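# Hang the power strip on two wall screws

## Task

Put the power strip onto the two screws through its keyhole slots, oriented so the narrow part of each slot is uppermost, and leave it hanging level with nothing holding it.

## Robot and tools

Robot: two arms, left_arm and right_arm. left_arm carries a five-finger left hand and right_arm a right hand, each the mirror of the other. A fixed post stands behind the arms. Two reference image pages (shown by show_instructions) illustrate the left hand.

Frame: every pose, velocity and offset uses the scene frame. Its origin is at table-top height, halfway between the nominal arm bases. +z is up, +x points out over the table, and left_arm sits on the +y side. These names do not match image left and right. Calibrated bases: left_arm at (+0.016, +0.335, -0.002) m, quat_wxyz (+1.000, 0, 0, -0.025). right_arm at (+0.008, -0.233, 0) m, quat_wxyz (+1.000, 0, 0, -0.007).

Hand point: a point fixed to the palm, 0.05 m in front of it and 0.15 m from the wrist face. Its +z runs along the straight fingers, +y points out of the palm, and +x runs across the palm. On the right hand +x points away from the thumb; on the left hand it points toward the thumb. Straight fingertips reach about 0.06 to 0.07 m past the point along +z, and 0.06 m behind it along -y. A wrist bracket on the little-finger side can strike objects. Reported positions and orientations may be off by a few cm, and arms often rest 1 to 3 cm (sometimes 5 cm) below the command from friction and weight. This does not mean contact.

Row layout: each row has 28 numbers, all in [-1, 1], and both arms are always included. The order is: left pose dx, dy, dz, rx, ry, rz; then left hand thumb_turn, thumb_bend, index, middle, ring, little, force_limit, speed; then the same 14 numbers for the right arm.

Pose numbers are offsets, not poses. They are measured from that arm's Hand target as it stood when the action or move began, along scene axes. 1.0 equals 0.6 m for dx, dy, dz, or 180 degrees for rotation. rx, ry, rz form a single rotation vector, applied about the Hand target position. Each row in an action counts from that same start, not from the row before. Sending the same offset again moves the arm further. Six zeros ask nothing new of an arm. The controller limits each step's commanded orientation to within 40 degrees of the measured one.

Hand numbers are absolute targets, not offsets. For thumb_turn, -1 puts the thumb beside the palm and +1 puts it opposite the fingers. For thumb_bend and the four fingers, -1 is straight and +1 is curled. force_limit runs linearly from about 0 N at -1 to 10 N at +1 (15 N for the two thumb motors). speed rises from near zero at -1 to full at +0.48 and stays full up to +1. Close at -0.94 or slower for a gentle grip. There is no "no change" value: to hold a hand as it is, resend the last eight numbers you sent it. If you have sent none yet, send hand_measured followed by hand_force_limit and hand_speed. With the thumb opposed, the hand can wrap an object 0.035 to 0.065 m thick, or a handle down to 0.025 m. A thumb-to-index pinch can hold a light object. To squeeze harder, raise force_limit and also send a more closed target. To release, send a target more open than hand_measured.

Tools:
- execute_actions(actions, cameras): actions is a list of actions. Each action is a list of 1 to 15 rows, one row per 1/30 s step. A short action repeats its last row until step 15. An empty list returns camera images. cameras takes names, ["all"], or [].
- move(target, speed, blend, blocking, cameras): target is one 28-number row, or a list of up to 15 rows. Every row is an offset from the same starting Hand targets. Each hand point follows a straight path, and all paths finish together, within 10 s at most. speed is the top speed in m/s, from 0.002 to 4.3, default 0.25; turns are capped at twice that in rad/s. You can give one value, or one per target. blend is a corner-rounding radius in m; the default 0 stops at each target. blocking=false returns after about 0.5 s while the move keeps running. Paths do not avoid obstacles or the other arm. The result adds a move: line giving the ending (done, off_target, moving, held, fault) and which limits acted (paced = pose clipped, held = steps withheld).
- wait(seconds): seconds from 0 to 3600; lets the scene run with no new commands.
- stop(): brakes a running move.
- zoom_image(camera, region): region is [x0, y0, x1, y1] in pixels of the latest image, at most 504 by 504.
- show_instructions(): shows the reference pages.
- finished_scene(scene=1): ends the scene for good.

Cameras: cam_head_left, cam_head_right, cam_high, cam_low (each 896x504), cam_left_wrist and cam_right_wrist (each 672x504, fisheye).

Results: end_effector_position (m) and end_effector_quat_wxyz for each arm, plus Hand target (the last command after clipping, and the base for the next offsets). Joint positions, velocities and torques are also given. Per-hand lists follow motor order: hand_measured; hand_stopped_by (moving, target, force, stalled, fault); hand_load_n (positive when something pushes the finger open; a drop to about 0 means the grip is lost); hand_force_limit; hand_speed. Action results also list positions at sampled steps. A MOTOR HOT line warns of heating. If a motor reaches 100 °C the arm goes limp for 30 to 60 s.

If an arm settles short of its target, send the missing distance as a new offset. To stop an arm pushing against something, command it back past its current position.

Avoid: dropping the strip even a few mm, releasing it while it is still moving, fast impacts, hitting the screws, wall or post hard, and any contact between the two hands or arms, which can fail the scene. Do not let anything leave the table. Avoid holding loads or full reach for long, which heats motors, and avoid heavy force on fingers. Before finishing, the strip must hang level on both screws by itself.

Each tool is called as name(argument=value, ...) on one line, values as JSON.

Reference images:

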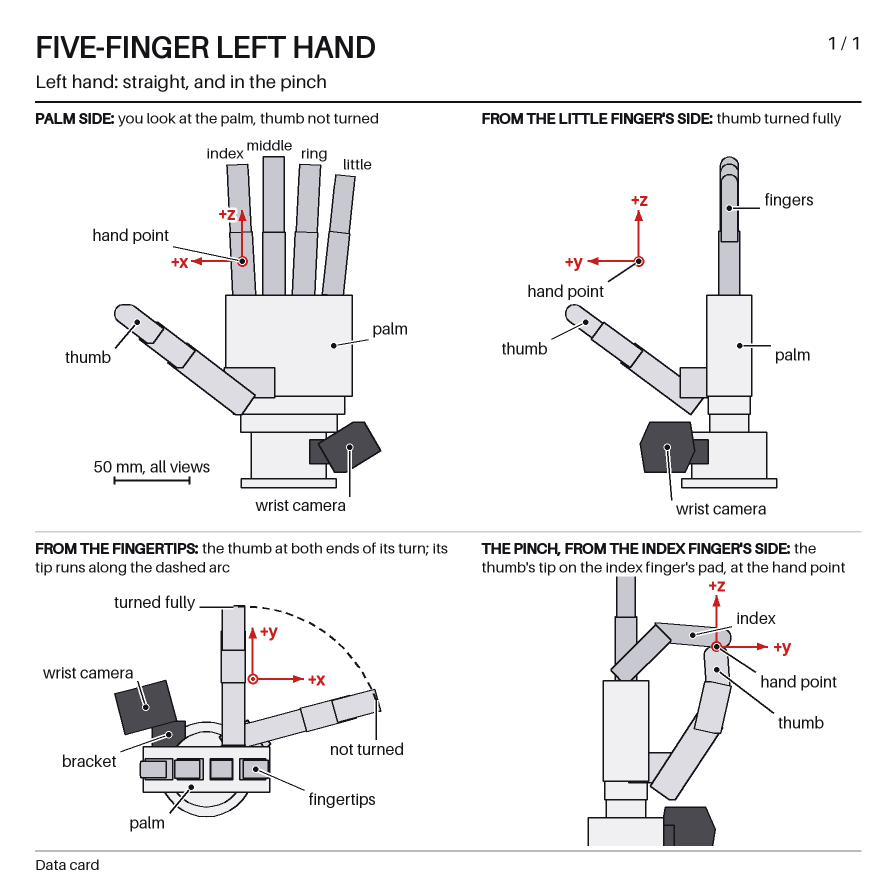

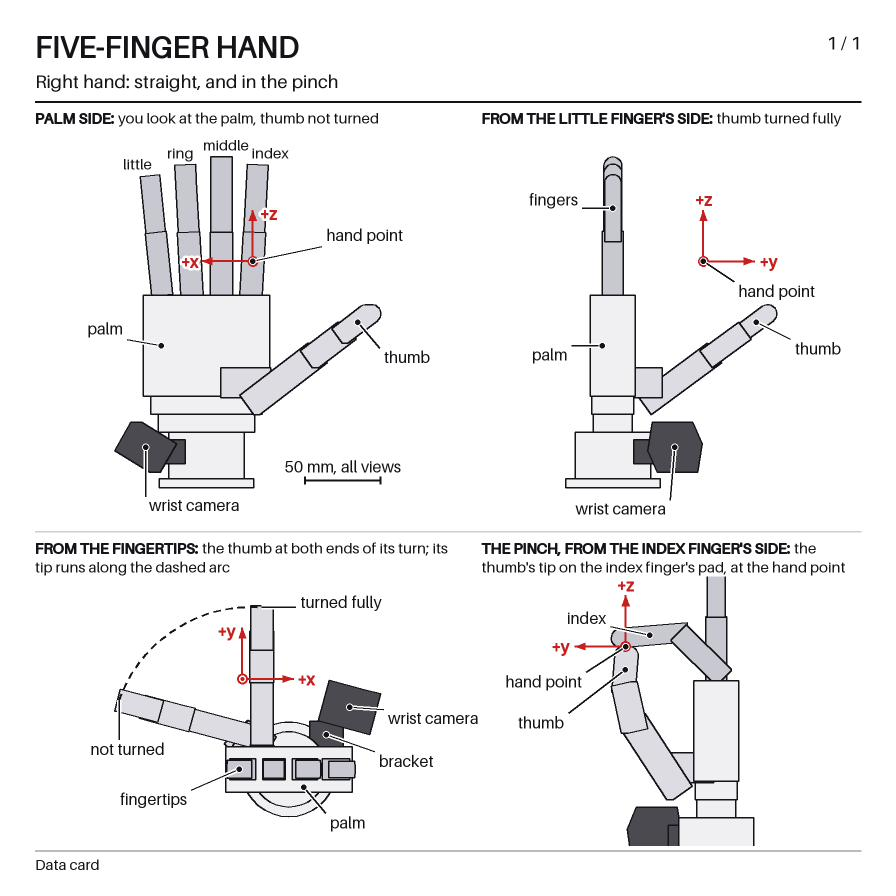

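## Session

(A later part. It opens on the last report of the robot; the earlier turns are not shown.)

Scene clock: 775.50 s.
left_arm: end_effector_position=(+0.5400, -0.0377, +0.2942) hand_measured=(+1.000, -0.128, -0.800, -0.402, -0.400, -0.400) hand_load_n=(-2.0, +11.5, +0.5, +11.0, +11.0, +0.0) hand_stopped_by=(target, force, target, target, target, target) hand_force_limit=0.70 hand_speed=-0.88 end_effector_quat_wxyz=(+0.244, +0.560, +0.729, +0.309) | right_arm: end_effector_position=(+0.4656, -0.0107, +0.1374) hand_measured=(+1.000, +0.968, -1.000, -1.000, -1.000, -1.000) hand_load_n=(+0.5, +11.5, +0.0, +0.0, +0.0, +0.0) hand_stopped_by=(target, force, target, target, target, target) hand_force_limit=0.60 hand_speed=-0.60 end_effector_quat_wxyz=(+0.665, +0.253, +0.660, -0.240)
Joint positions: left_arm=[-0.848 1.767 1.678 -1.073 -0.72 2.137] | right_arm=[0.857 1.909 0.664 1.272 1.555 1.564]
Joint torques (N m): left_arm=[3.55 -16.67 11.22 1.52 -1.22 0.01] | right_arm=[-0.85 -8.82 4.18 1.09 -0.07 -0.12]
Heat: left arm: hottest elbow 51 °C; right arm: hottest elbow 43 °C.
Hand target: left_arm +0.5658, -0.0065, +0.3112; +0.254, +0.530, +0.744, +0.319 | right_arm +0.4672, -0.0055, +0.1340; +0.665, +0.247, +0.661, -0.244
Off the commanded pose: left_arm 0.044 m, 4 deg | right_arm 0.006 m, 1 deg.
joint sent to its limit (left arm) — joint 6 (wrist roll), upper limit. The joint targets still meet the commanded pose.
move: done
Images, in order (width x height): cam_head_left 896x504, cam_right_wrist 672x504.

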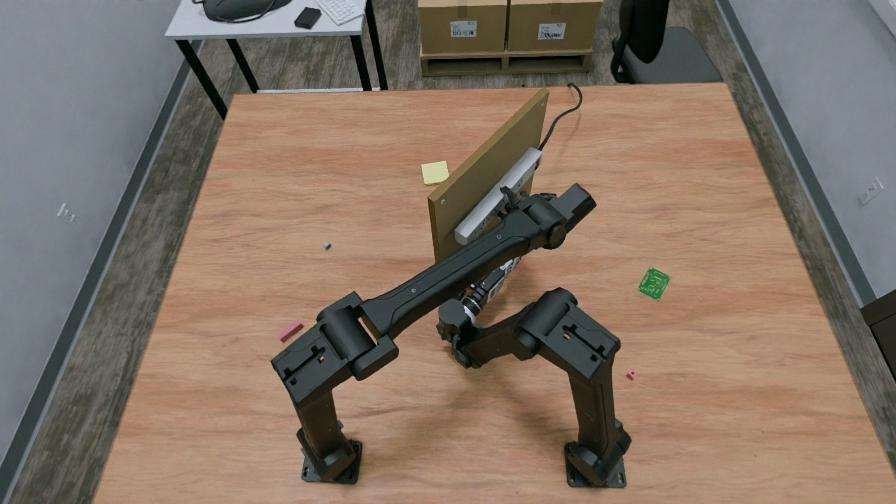

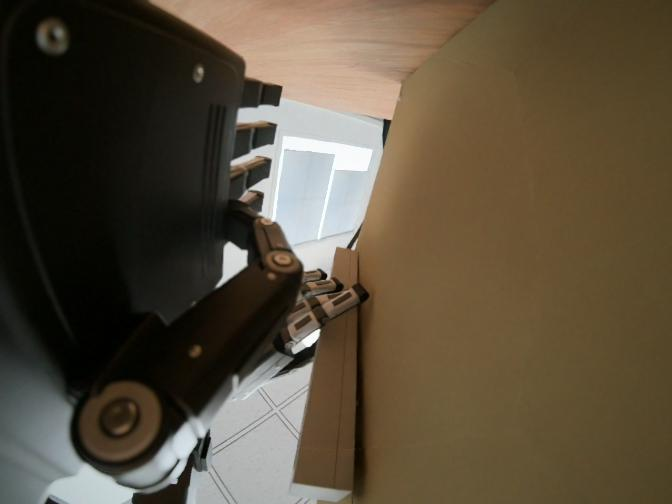

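move(target=[[-0.0215,-0.0255,0,0,0,0,1,0.52,-0.8,-0.4,-0.4,-0.4,0.7,-0.88,0,0,0,0,0,0,1,1,-1,-1,-1,-1,0.6,-0.6],[-0.0215,-0.0255,-0.01,-0.0108,-0.0126,0,1,0.52,-0.8,-0.4,-0.4,-0.4,0.7,-0.88,0,0,0,0,0,0,1,1,-1,-1,-1,-1,0.6,-0.6]], speed=0.04, cameras=["cam_right_wrist","cam_head_left"])

zoom_image(camera="cam_right_wrist", region=[330, 374, 460, 504])

zoom_image(camera="cam_head_left", region=[432, 218, 472, 258])

zoom_image(camera="cam_head_left", region=[515, 135, 555, 175])

Scene clock: 782.93 s.
left_arm: end_effector_position=(+0.5396, -0.0372, +0.2930) hand_measured=(+1.000, -0.128, -0.800, -0.402, -0.400, -0.400) hand_load_n=(-6.0, +17.0, +0.0, +9.5, +14.5, +0.0) hand_stopped_by=(target, force, target, target, target, target) hand_force_limit=0.70 hand_speed=-0.88 end_effector_quat_wxyz=(+0.254, +0.554, +0.729, +0.313) | right_arm: end_effector_position=(+0.4656, -0.0107, +0.1374) hand_measured=(+1.000, +0.968, -1.000, -1.000, -1.000, -1.000) hand_load_n=(+0.5, +12.0, +0.0, +0.0, +0.0, +0.0) hand_stopped_by=(target, force, target, target, target, target) hand_force_limit=0.60 hand_speed=-0.60 end_effector_quat_wxyz=(+0.665, +0.253, +0.660, -0.240)
Joint positions: left_arm=[-0.851 1.762 1.657 -1.039 -0.736 2.135] | right_arm=[0.857 1.909 0.664 1.272 1.555 1.564]
Joint torques (N m): left_arm=[1.55 -16.21 10.39 2.36 -1.39 -0.33] | right_arm=[-0.91 -8.88 4.12 1.07 -0.06 -0.14]
Heat: left arm: hottest elbow 52 °C; right arm: hottest elbow 42 °C.
Hand target: left_arm +0.5531, -0.0218, +0.3053; +0.278, +0.519, +0.744, +0.317 | right_arm +0.4672, -0.0055, +0.1340; +0.665, +0.247, +0.661, -0.244
Off the commanded pose: left_arm 0.024 m, 5 deg | right_arm 0.006 m, 1 deg.
move: off_target (left_arm)
Images, in order (width x height): cam_head_left 896x504, cam_right_wrist 672x504.

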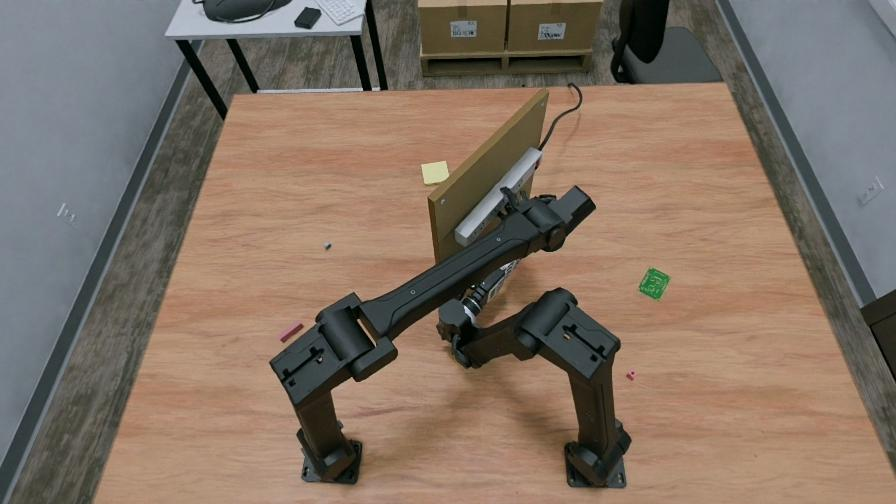

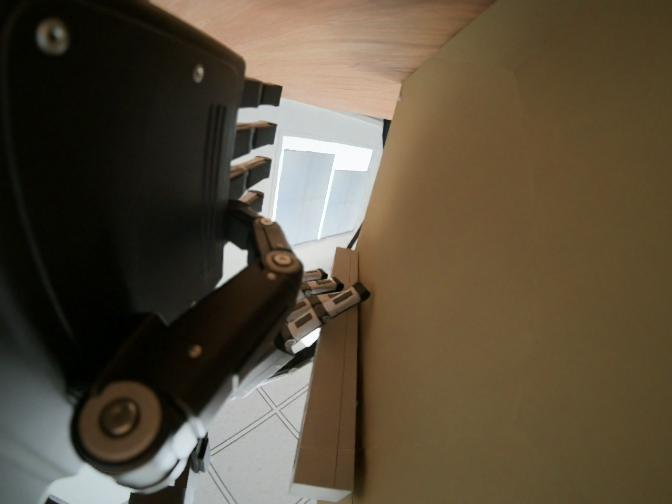

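Scaled by 3.877 from the camera's image (finer frame: 960x720).

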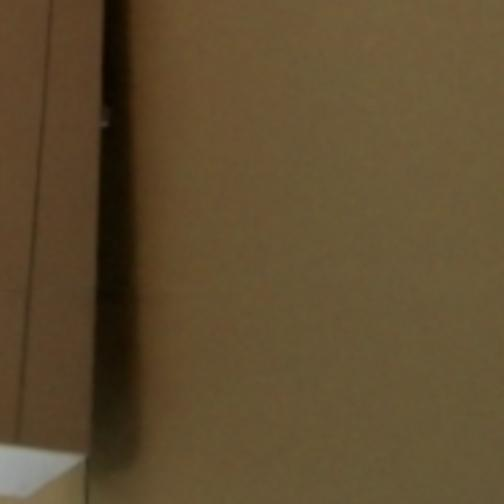

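Scaled by 12.600 from the camera's image (finer frame: 1280x720).

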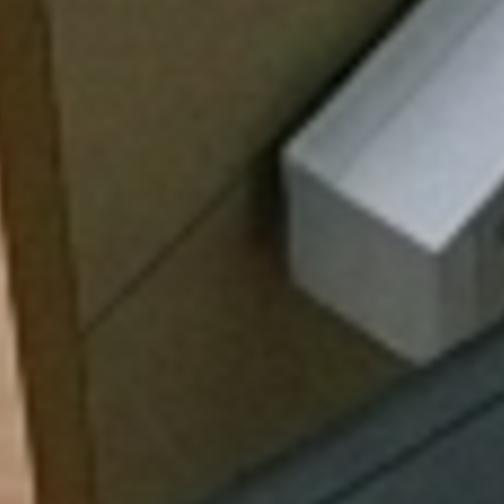

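Scaled by 12.600 from the camera's image (finer frame: 1280x720).

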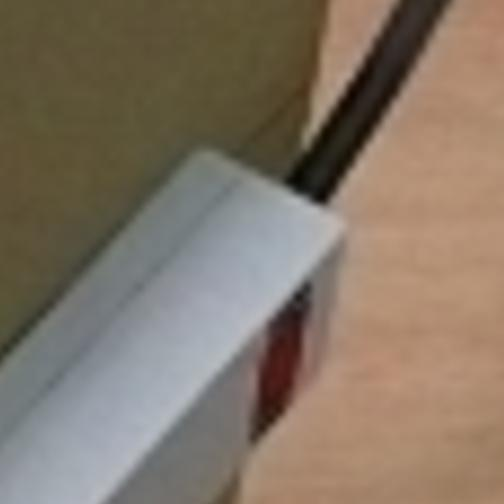

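zoom_image(camera="cam_right_wrist", region=[350, 396, 366, 412])

Scaled by 31.500 from the camera's image (finer frame: 960x720).

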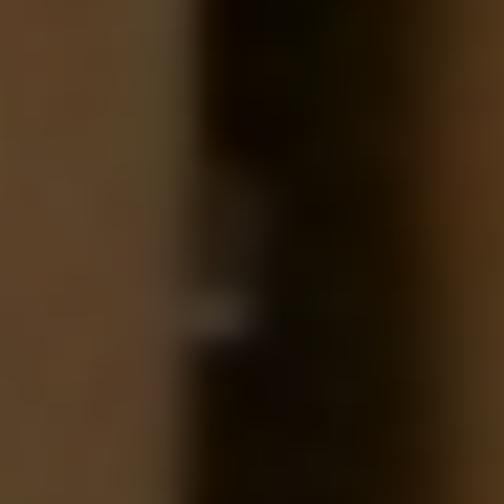

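move(target=[0,0,0,0,0,0,1,0.52,-0.8,-0.4,-0.4,-0.4,0.7,-0.88,0.0632,-0.0284,0.02,0,0,0,1,1,-1,-1,-1,-1,0.6,-0.6], speed=0.05, cameras=["cam_right_wrist","cam_head_left"])

zoom_image(camera="cam_right_wrist", region=[330, 240, 390, 370])

zoom_image(camera="cam_right_wrist", region=[330, 400, 390, 504])

Scene clock: 787.03 s.
left_arm: end_effector_position=(+0.5395, -0.0371, +0.2928) hand_measured=(+1.000, -0.128, -0.800, -0.402, -0.400, -0.400) hand_load_n=(-6.0, +17.0, +0.0, +9.5, +14.5, +0.0) hand_stopped_by=(target, force, target, target, target, target) hand_force_limit=0.70 hand_speed=-0.88 end_effector_quat_wxyz=(+0.254, +0.554, +0.729, +0.313) | right_arm: end_effector_position=(+0.4967, -0.0266, +0.1386) hand_measured=(+1.000, +0.968, -1.000, -1.000, -1.000, -1.000) hand_load_n=(+0.5, +12.0, +0.0, +0.0, +0.0, +0.0) hand_stopped_by=(target, force, target, target, target, target) hand_force_limit=0.60 hand_speed=-0.60 end_effector_quat_wxyz=(+0.664, +0.243, +0.663, -0.246)
Joint positions: left_arm=[-0.851 1.762 1.657 -1.039 -0.736 2.135] | right_arm=[0.774 1.909 0.686 1.242 1.466 1.547]
Joint torques (N m): left_arm=[1.67 -16.67 10.41 2.29 -1.38 -0.34] | right_arm=[-1.73 -10.4 5.48 0.98 -0.29 -0.14]
Heat: left arm: hottest elbow 51 °C; right arm: hottest elbow 42 °C.
Hand target: left_arm +0.5530, -0.0218, +0.3052; +0.278, +0.519, +0.744, +0.317 | right_arm +0.5051, -0.0226, +0.1460; +0.665, +0.247, +0.661, -0.244
Off the commanded pose: left_arm 0.024 m, 5 deg | right_arm 0.012 m, 1 deg.
move: off_target (right_arm)
Images, in order (width x height): cam_head_left 896x504, cam_right_wrist 672x504.

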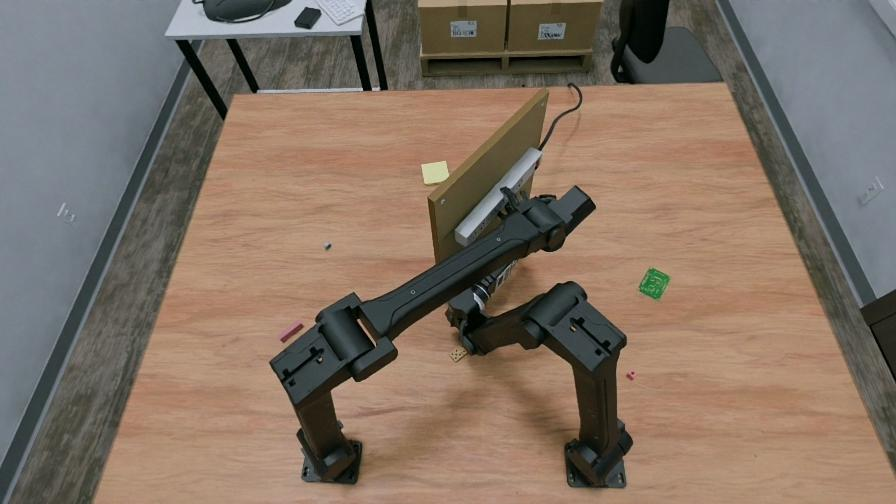

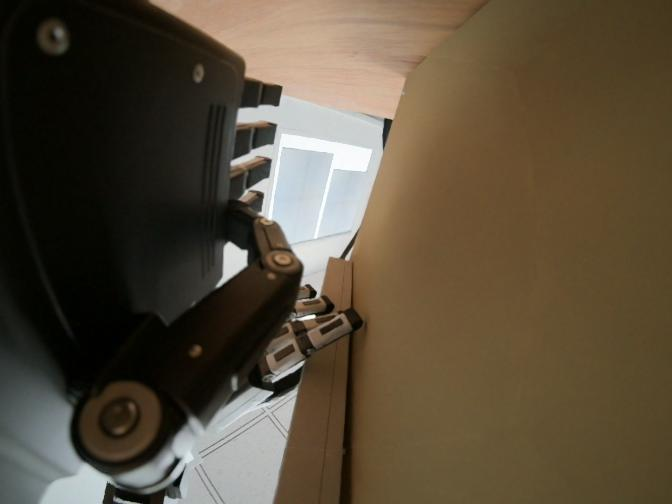

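Scaled by 3.877 from the camera's image (finer frame: 960x720).

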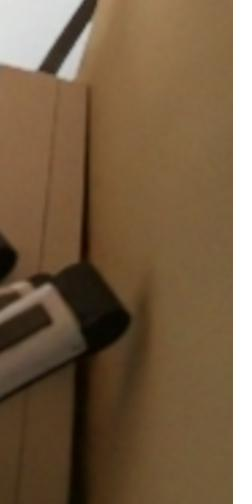

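Scaled by 4.846 from the camera's image (finer frame: 960x720).

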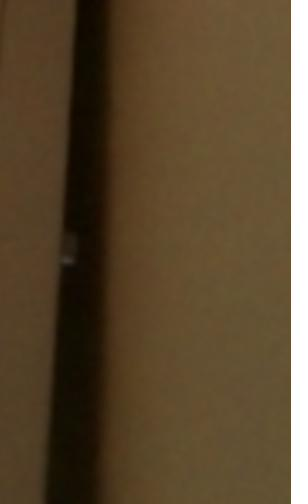

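move(target=[0,0,0,0,0,0,1,0.52,-0.8,-0.4,-0.4,-0.4,0.7,-0.88,0.0430,-0.0390,0,0,0,0,1,1,-1,-1,-1,-1,0.6,-0.6], speed=0.05, cameras=["cam_right_wrist"])

zoom_image(camera="cam_right_wrist", region=[330, 260, 390, 370])

zoom_image(camera="cam_right_wrist", region=[340, 290, 370, 320])

Scene clock: 788.53 s.
left_arm: end_effector_position=(+0.5395, -0.0371, +0.2928) hand_measured=(+1.000, -0.128, -0.800, -0.402, -0.400, -0.400) hand_load_n=(-5.5, +17.0, +0.0, +10.0, +14.5, +0.0) hand_stopped_by=(target, force, target, target, target, target) hand_force_limit=0.70 hand_speed=-0.88 end_effector_quat_wxyz=(+0.254, +0.554, +0.729, +0.313) | right_arm: end_effector_position=(+0.5220, -0.0491, +0.1377) hand_measured=(+1.000, +0.968, -1.000, -1.000, -1.000, -1.000) hand_load_n=(+1.0, +12.0, +0.0, +0.0, +0.0, +0.0) hand_stopped_by=(target, force, target, target, target, target) hand_force_limit=0.60 hand_speed=-0.60 end_effector_quat_wxyz=(+0.661, +0.238, +0.666, -0.251)
Joint positions: left_arm=[-0.851 1.762 1.657 -1.039 -0.736 2.135] | right_arm=[0.694 1.909 0.697 1.216 1.386 1.547]
Joint torques (N m): left_arm=[1.55 -16.21 10.36 2.35 -1.41 -0.37] | right_arm=[-1.67 -10.46 5.76 1.07 -0.28 -0.01]
Heat: left arm: hottest elbow 51 °C; right arm: hottest elbow 42 °C.
Hand target: left_arm +0.5530, -0.0218, +0.3052; +0.278, +0.519, +0.744, +0.317 | right_arm +0.5309, -0.0459, +0.1460; +0.665, +0.247, +0.661, -0.244
Off the commanded pose: left_arm 0.024 m, 5 deg | right_arm 0.013 m, 2 deg.
move: off_target (right_arm)

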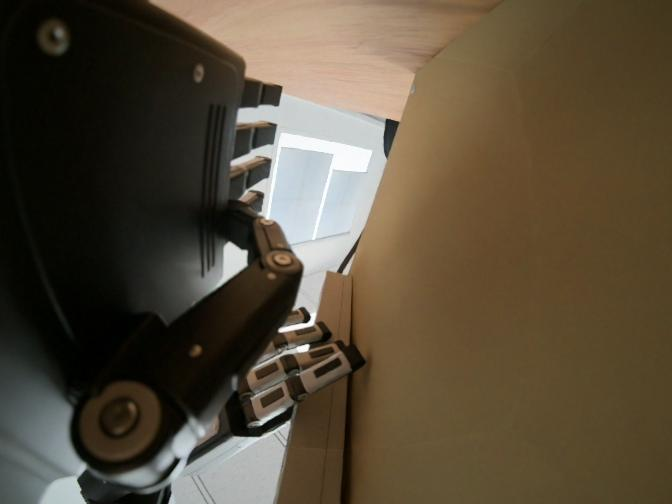

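Scaled by 4.582 from the camera's image (finer frame: 960x720).

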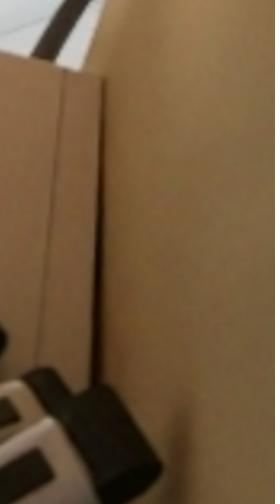

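Scaled by 16.800 from the camera's image (finer frame: 960x720).

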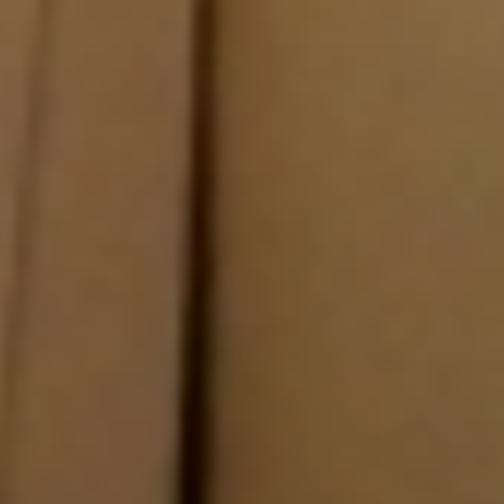

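move(target=[-0.0129,-0.0153,0,0,0,0,1,0.52,-0.8,-0.4,-0.4,-0.4,0.7,-0.88,0,0,0,0,0,0,1,1,-1,-1,-1,-1,0.6,-0.6], speed=0.03, cameras=["cam_right_wrist","cam_head_left"])

zoom_image(camera="cam_head_left", region=[432, 218, 472, 258])

zoom_image(camera="cam_head_left", region=[515, 135, 555, 175])

Scene clock: 791.03 s.
left_arm: end_effector_position=(+0.5388, -0.0376, +0.2937) hand_measured=(+1.000, -0.128, -0.800, -0.402, -0.400, -0.400) hand_load_n=(-5.0, +17.0, +0.0, +10.5, +14.5, +0.0) hand_stopped_by=(target, force, target, target, target, target) hand_force_limit=0.70 hand_speed=-0.88 end_effector_quat_wxyz=(+0.254, +0.553, +0.728, +0.315) | right_arm: end_effector_position=(+0.5220, -0.0491, +0.1376) hand_measured=(+1.000, +0.968, -1.000, -1.000, -1.000, -1.000) hand_load_n=(+0.5, +12.0, +0.0, +0.0, +0.0, +0.5) hand_stopped_by=(target, force, target, target, target, target) hand_force_limit=0.60 hand_speed=-0.60 end_effector_quat_wxyz=(+0.661, +0.237, +0.666, -0.251)
Joint positions: left_arm=[-0.853 1.762 1.657 -1.039 -0.741 2.134] | right_arm=[0.694 1.909 0.697 1.216 1.386 1.547]
Joint torques (N m): left_arm=[0.32 -15.5 11.44 1.66 -1.5 -0.58] | right_arm=[-1.85 -10.34 5.78 1.06 -0.25 -0.01]
Heat: left arm: hottest elbow 51 °C; right arm: hottest elbow 42 °C.
Hand target: left_arm +0.5452, -0.0310, +0.3052; +0.278, +0.519, +0.744, +0.317 | right_arm +0.5309, -0.0459, +0.1459; +0.665, +0.247, +0.661, -0.244
Off the commanded pose: left_arm 0.015 m, 5 deg | right_arm 0.013 m, 2 deg.
move: off_target (left_arm)
Images, in order (width x height): cam_head_left 896x504, cam_right_wrist 672x504.

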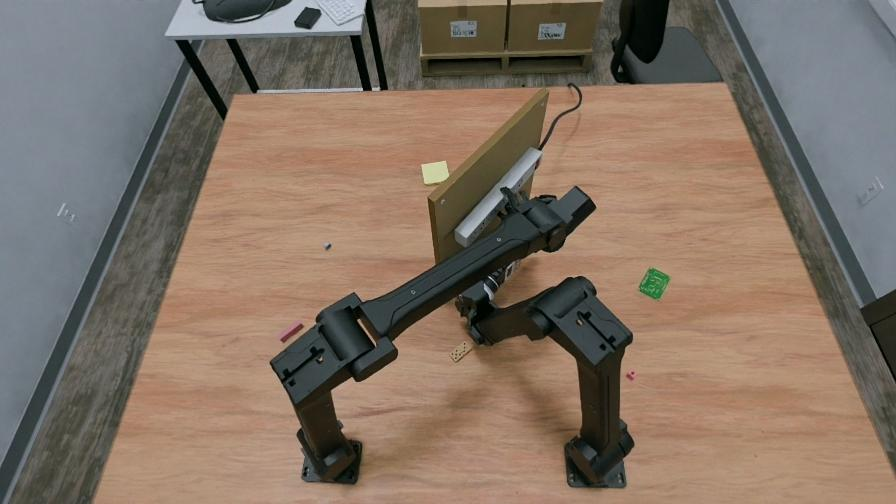

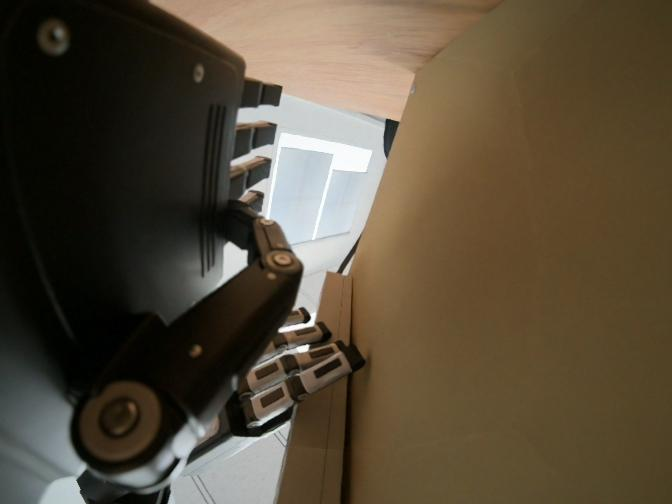

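Scaled by 12.600 from the camera's image (finer frame: 1280x720).

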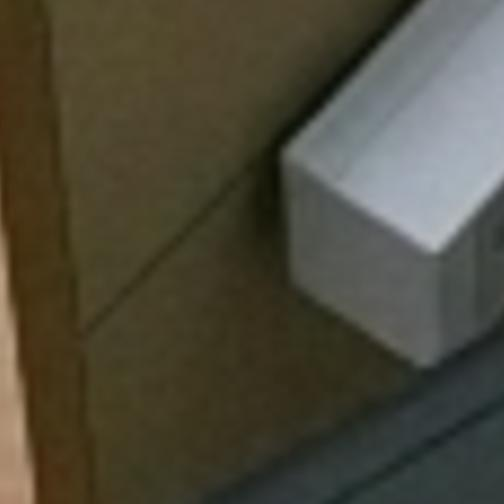

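Scaled by 12.600 from the camera's image (finer frame: 1280x720).

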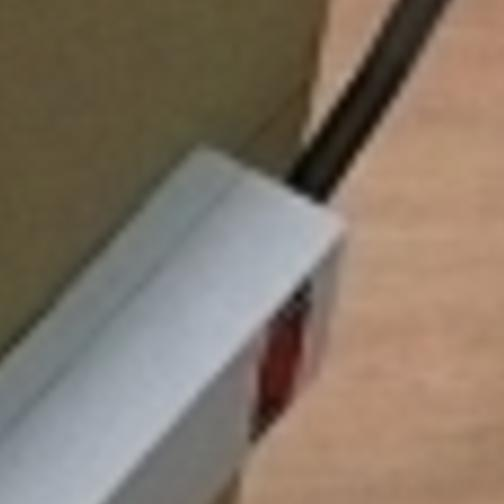

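move(target=[-0.0065,-0.0076,0,0,0,0,1,0.52,-0.8,-0.4,-0.4,-0.4,0.7,-0.88,0,0,0,0,0,0,1,1,-1,-1,-1,-1,0.6,-0.6], speed=0.02, cameras=["cam_head_left"])

zoom_image(camera="cam_head_left", region=[432, 218, 472, 258])

zoom_image(camera="cam_head_left", region=[515, 135, 555, 175])

Scene clock: 792.17 s.
left_arm: end_effector_position=(+0.5381, -0.0377, +0.2936) hand_measured=(+1.000, -0.128, -0.800, -0.402, -0.400, -0.400) hand_load_n=(-4.5, +17.0, +0.0, +10.0, +14.5, +0.0) hand_stopped_by=(target, force, target, target, target, target) hand_force_limit=0.70 hand_speed=-0.88 end_effector_quat_wxyz=(+0.255, +0.550, +0.729, +0.317) | right_arm: end_effector_position=(+0.5220, -0.0491, +0.1376) hand_measured=(+1.000, +0.968, -1.000, -1.000, -1.000, -1.000) hand_load_n=(+1.0, +11.5, +0.0, +0.0, +0.0, +0.0) hand_stopped_by=(target, force, target, target, target, target) hand_force_limit=0.60 hand_speed=-0.60 end_effector_quat_wxyz=(+0.661, +0.237, +0.666, -0.251)
Joint positions: left_arm=[-0.855 1.763 1.657 -1.039 -0.747 2.126] | right_arm=[0.694 1.909 0.697 1.216 1.386 1.547]
Joint torques (N m): left_arm=[-0.38 -15.38 12.07 1.31 -1.43 -0.63] | right_arm=[-1.79 -10.4 5.78 1.07 -0.28 -0.01]
Heat: left arm: hottest elbow 51 °C; right arm: hottest elbow 42 °C.
Hand target: left_arm +0.5413, -0.0356, +0.3051; +0.278, +0.519, +0.744, +0.317 | right_arm +0.5309, -0.0459, +0.1459; +0.665, +0.247, +0.661, -0.244
Off the commanded pose: left_arm 0.012 m, 5 deg | right_arm 0.013 m, 2 deg.
move: off_target (left_arm)

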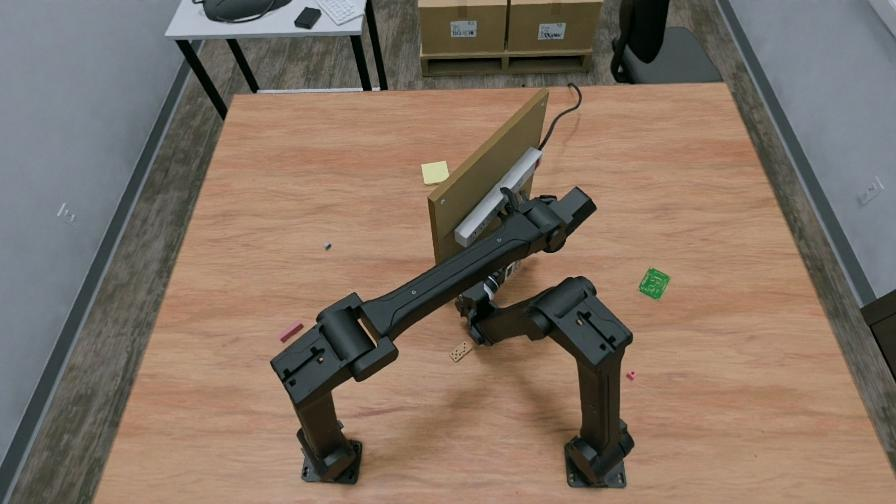

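Scaled by 12.600 from the camera's image (finer frame: 1280x720).

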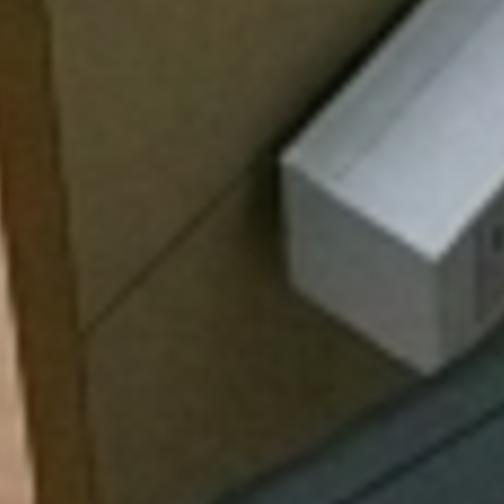

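Scaled by 12.600 from the camera's image (finer frame: 1280x720).

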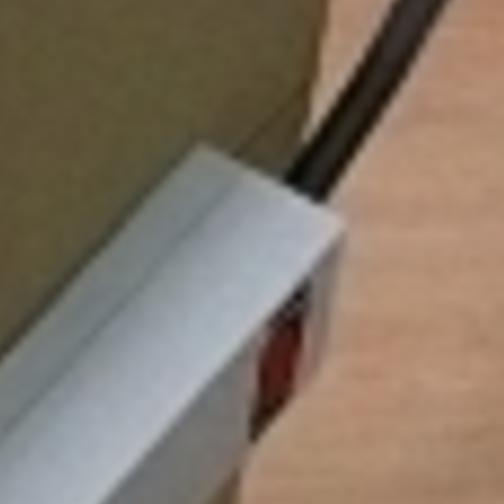

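move(target=[0.0215,0.0255,0,0,0,0,1,0.52,-0.8,-0.4,-0.4,-0.4,0.7,-0.88,0,0,0,0,0,0,1,1,-1,-1,-1,-1,0.6,-0.6], speed=0.03, cameras=["cam_head_left"])

zoom_image(camera="cam_head_left", region=[432, 218, 472, 258])

zoom_image(camera="cam_head_left", region=[515, 135, 555, 175])

Scene clock: 793.47 s.
left_arm: end_effector_position=(+0.5383, -0.0381, +0.2927) hand_measured=(+1.000, -0.128, -0.800, -0.402, -0.400, -0.400) hand_load_n=(-4.0, +17.0, +0.0, +10.0, +13.5, +0.0) hand_stopped_by=(target, force, target, target, target, target) hand_force_limit=0.70 hand_speed=-0.88 end_effector_quat_wxyz=(+0.255, +0.552, +0.728, +0.317) | right_arm: end_effector_position=(+0.5220, -0.0491, +0.1376) hand_measured=(+1.000, +0.968, -1.000, -1.000, -1.000, -1.000) hand_load_n=(+0.5, +11.5, +0.0, +0.0, +0.0, +0.0) hand_stopped_by=(target, force, target, target, target, target) hand_force_limit=0.60 hand_speed=-0.60 end_effector_quat_wxyz=(+0.661, +0.237, +0.666, -0.251)
Joint positions: left_arm=[-0.855 1.763 1.653 -1.034 -0.746 2.133] | right_arm=[0.694 1.909 0.697 1.216 1.386 1.547]
Joint torques (N m): left_arm=[2.14 -16.38 10.41 2.43 -1.02 -0.31] | right_arm=[-1.79 -10.4 5.78 1.05 -0.27 0]
Heat: left arm: hottest elbow 51 °C; right arm: hottest elbow 42 °C.
Hand target: left_arm +0.5542, -0.0203, +0.3051; +0.277, +0.519, +0.744, +0.317 | right_arm +0.5309, -0.0459, +0.1459; +0.665, +0.247, +0.661, -0.244
Off the commanded pose: left_arm 0.027 m, 5 deg | right_arm 0.013 m, 2 deg.
move: off_target (left_arm)

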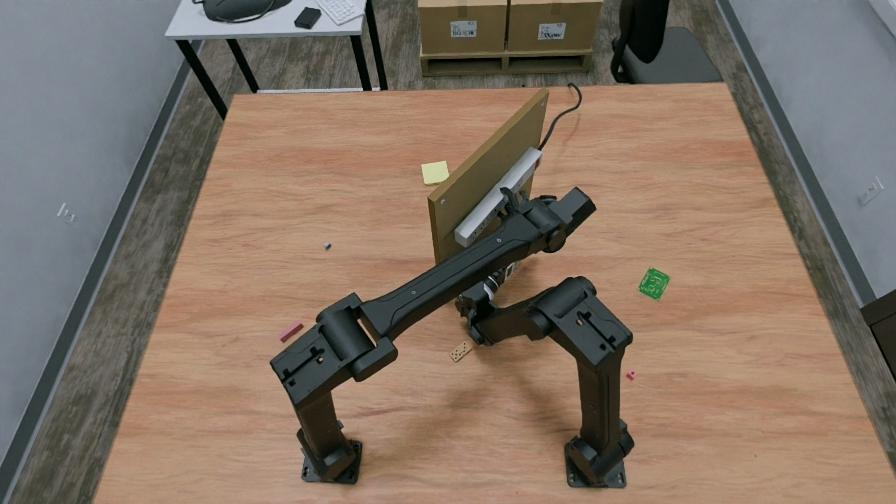

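Scaled by 12.600 from the camera's image (finer frame: 1280x720).

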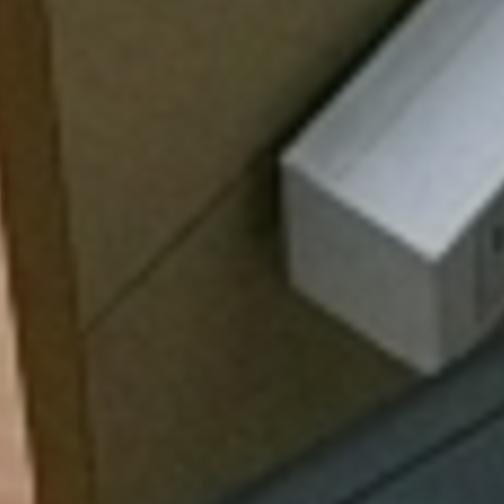

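Scaled by 12.600 from the camera's image (finer frame: 1280x720).

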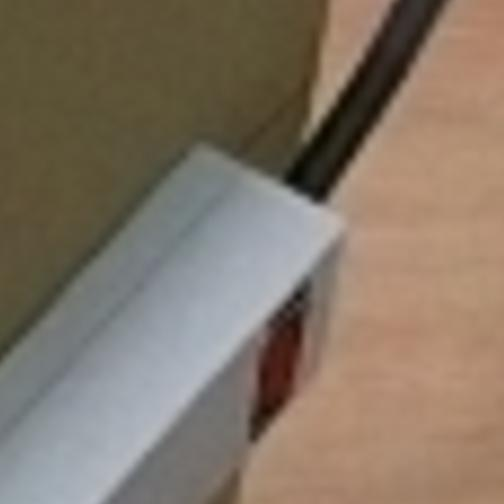

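move(target=[[-0.0215,-0.0255,0,0,0,0,1,0.52,-0.8,-0.4,-0.4,-0.4,0.7,-0.88,0,0,0,0,0,0,1,1,-1,-1,-1,-1,0.6,-0.6],[0,0,0,0,0,0,1,0.52,-0.8,-0.4,-0.4,-0.4,0.7,-0.88,0,0,0,0,0,0,1,1,-1,-1,-1,-1,0.6,-0.6]], speed=0.03, cameras=["cam_head_left"])

zoom_image(camera="cam_head_left", region=[432, 218, 472, 258])

zoom_image(camera="cam_head_left", region=[515, 135, 555, 175])

Scene clock: 795.83 s.
left_arm: end_effector_position=(+0.5381, -0.0379, +0.2929) hand_measured=(+1.000, -0.128, -0.800, -0.402, -0.400, -0.400) hand_load_n=(-3.0, +16.5, +0.0, +10.0, +13.5, +0.0) hand_stopped_by=(target, force, target, target, target, target) hand_force_limit=0.70 hand_speed=-0.88 end_effector_quat_wxyz=(+0.256, +0.551, +0.728, +0.318) | right_arm: end_effector_position=(+0.5220, -0.0491, +0.1376) hand_measured=(+1.000, +0.968, -1.000, -1.000, -1.000, -1.000) hand_load_n=(+1.0, +12.0, +0.0, +0.0, +0.0, +0.0) hand_stopped_by=(target, force, target, target, target, target) hand_force_limit=0.60 hand_speed=-0.60 end_effector_quat_wxyz=(+0.661, +0.237, +0.666, -0.251)
Joint positions: left_arm=[-0.856 1.763 1.653 -1.034 -0.748 2.129] | right_arm=[0.694 1.909 0.697 1.216 1.386 1.547]
Joint torques (N m): left_arm=[2.08 -16.44 10.52 2.29 -0.95 -0.26] | right_arm=[-1.67 -10.46 5.76 1.05 -0.28 0]
Heat: left arm: hottest elbow 51 °C; right arm: hottest elbow 42 °C.
Hand target: left_arm +0.5542, -0.0204, +0.3051; +0.277, +0.519, +0.744, +0.317 | right_arm +0.5309, -0.0459, +0.1459; +0.665, +0.247, +0.661, -0.244
Off the commanded pose: left_arm 0.027 m, 5 deg | right_arm 0.013 m, 2 deg.
move: off_target (left_arm)

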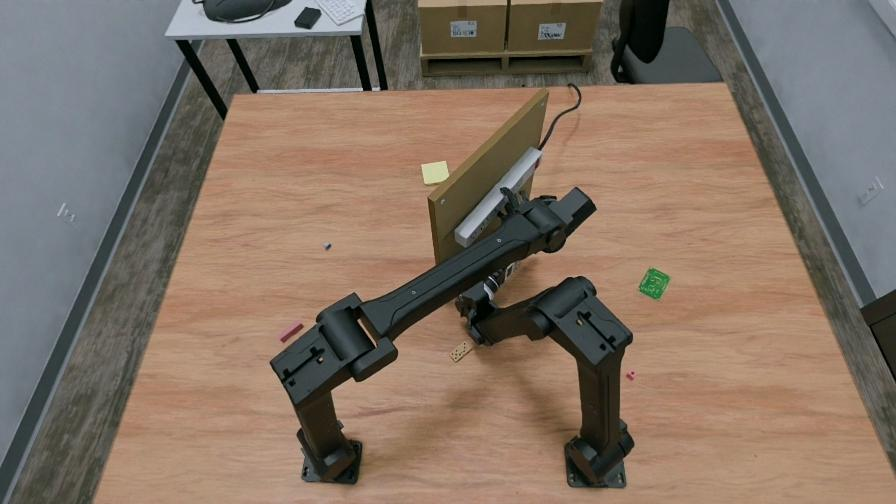

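Scaled by 12.600 from the camera's image (finer frame: 1280x720).

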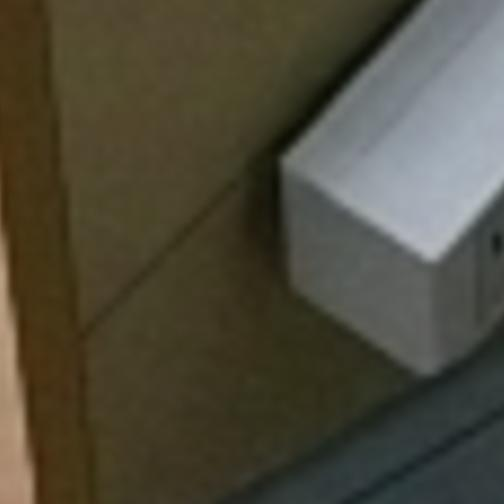

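Scaled by 12.600 from the camera's image (finer frame: 1280x720).

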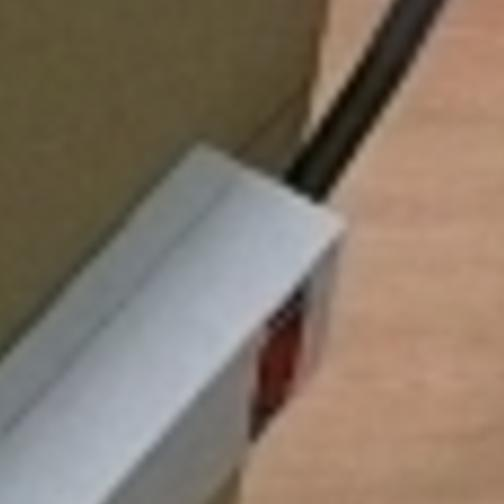

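move(target=[[-0.0280,-0.0332,0,0,0,0,1,0.52,-0.8,-0.4,-0.4,-0.4,0.7,-0.88,0,0,0,0,0,0,1,1,-1,-1,-1,-1,0.6,-0.6],[0,0,0,0,0,0,1,0.52,-0.8,-0.4,-0.4,-0.4,0.7,-0.88,0,0,0,0,0,0,1,1,-1,-1,-1,-1,0.6,-0.6]], speed=0.03, cameras=["cam_head_left"])

zoom_image(camera="cam_head_left", region=[432, 218, 472, 258])

zoom_image(camera="cam_head_left", region=[515, 135, 555, 175])

Scene clock: 798.53 s.
left_arm: end_effector_position=(+0.5377, -0.0377, +0.2926) hand_measured=(+1.000, -0.128, -0.800, -0.402, -0.400, -0.400) hand_load_n=(-2.5, +15.5, +0.0, +9.5, +13.0, +0.0) hand_stopped_by=(target, force, target, target, target, target) hand_force_limit=0.70 hand_speed=-0.88 end_effector_quat_wxyz=(+0.257, +0.549, +0.730, +0.317) | right_arm: end_effector_position=(+0.5220, -0.0491, +0.1376) hand_measured=(+1.000, +0.968, -1.000, -1.000, -1.000, -1.000) hand_load_n=(+0.5, +12.0, +0.0, +0.0, +0.0, +0.0) hand_stopped_by=(target, force, target, target, target, target) hand_force_limit=0.60 hand_speed=-0.60 end_effector_quat_wxyz=(+0.661, +0.237, +0.666, -0.251)
Joint positions: left_arm=[-0.856 1.763 1.653 -1.035 -0.749 2.124] | right_arm=[0.694 1.909 0.697 1.216 1.386 1.547]
Joint torques (N m): left_arm=[2.37 -16.44 10.41 2.29 -0.93 -0.19] | right_arm=[-1.79 -10.29 5.74 1.03 -0.28 -0.01]
Heat: left arm: hottest elbow 50 °C; right arm: hottest elbow 42 °C.
Hand target: left_arm +0.5543, -0.0202, +0.3052; +0.278, +0.519, +0.744, +0.317 | right_arm +0.5309, -0.0459, +0.1459; +0.665, +0.247, +0.661, -0.244
Off the commanded pose: left_arm 0.027 m, 4 deg | right_arm 0.013 m, 2 deg.
move: off_target (left_arm)

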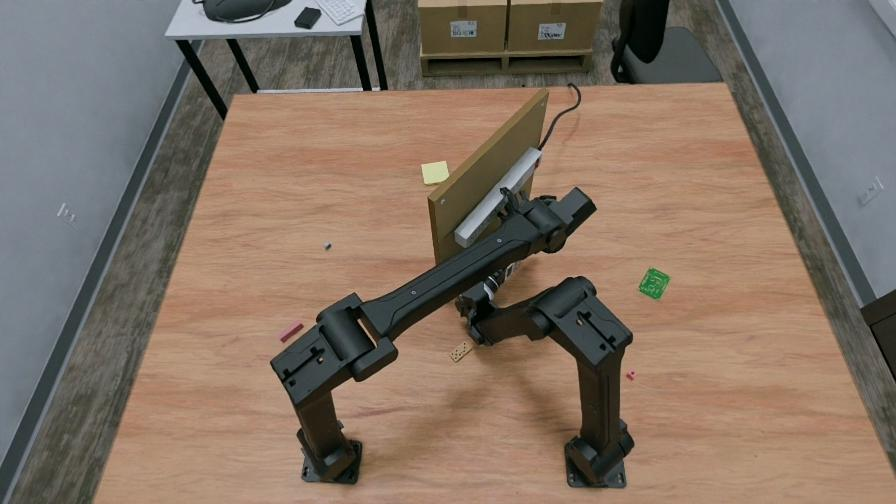

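Scaled by 12.600 from the camera's image (finer frame: 1280x720).

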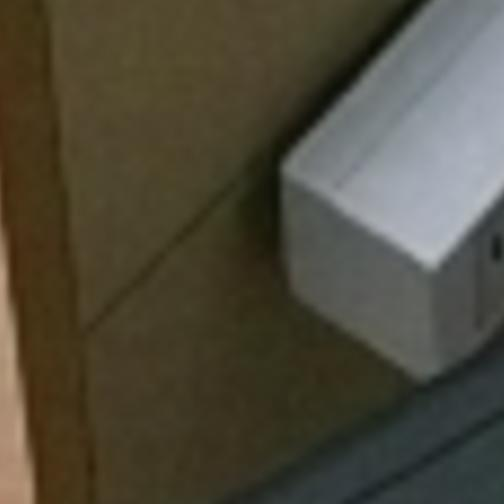

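Scaled by 12.600 from the camera's image (finer frame: 1280x720).

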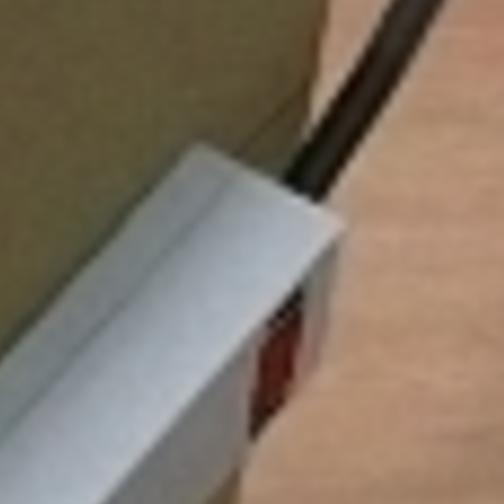

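execute_actions(actions=[], cameras=["cam_right_wrist"])

zoom_image(camera="cam_right_wrist", region=[320, 434, 390, 504])

zoom_image(camera="cam_right_wrist", region=[320, 264, 390, 334])

Scene clock: 800.07 s.
left_arm: end_effector_position=(+0.5377, -0.0377, +0.2926) hand_measured=(+1.000, -0.128, -0.800, -0.402, -0.400, -0.400) hand_load_n=(-2.5, +15.5, +0.0, +9.5, +13.0, +0.0) hand_stopped_by=(target, force, target, target, target, target) hand_force_limit=0.70 hand_speed=-0.88 end_effector_quat_wxyz=(+0.257, +0.549, +0.730, +0.317) | right_arm: end_effector_position=(+0.5220, -0.0491, +0.1376) hand_measured=(+1.000, +0.968, -1.000, -1.000, -1.000, -1.000) hand_load_n=(+0.5, +12.0, +0.0, +0.0, +0.0, +0.0) hand_stopped_by=(target, force, target, target, target, target) hand_force_limit=0.60 hand_speed=-0.60 end_effector_quat_wxyz=(+0.661, +0.237, +0.666, -0.251)
Joint positions: left_arm=[-0.856 1.763 1.653 -1.035 -0.749 2.124] | right_arm=[0.694 1.909 0.697 1.216 1.386 1.547]
Joint velocities: within noise
Joint torques (N m): left_arm=[2.14 -16.5 10.51 2.35 -0.91 -0.2] | right_arm=[-1.73 -10.46 5.74 1.03 -0.28 -0.01]
Heat: left arm: hottest elbow 50 °C; right arm: hottest elbow 42 °C.
Hand target: left_arm +0.5543, -0.0202, +0.3052; +0.278, +0.519, +0.744, +0.317 | right_arm +0.5309, -0.0459, +0.1459; +0.665, +0.247, +0.661, -0.244
Off the commanded pose: left_arm 0.027 m, 4 deg | right_arm 0.013 m, 2 deg.
Images, in order (width x height): cam_right_wrist 672x504.

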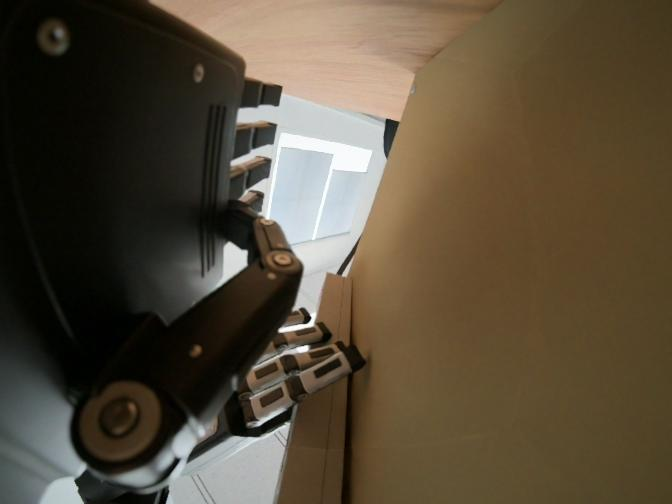

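Scaled by 7.200 from the camera's image (finer frame: 960x720).

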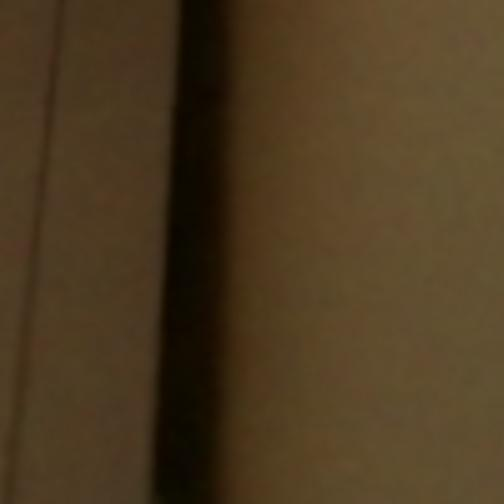

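Scaled by 7.200 from the camera's image (finer frame: 960x720).

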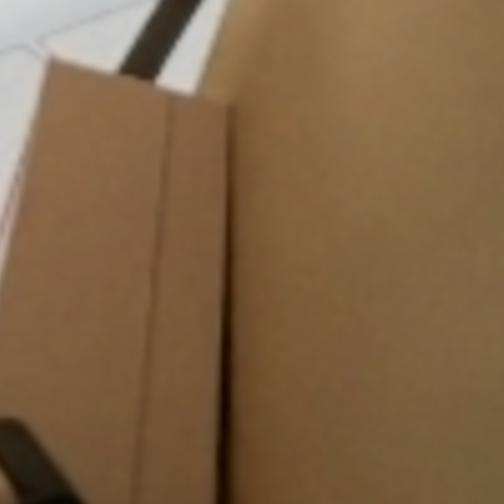

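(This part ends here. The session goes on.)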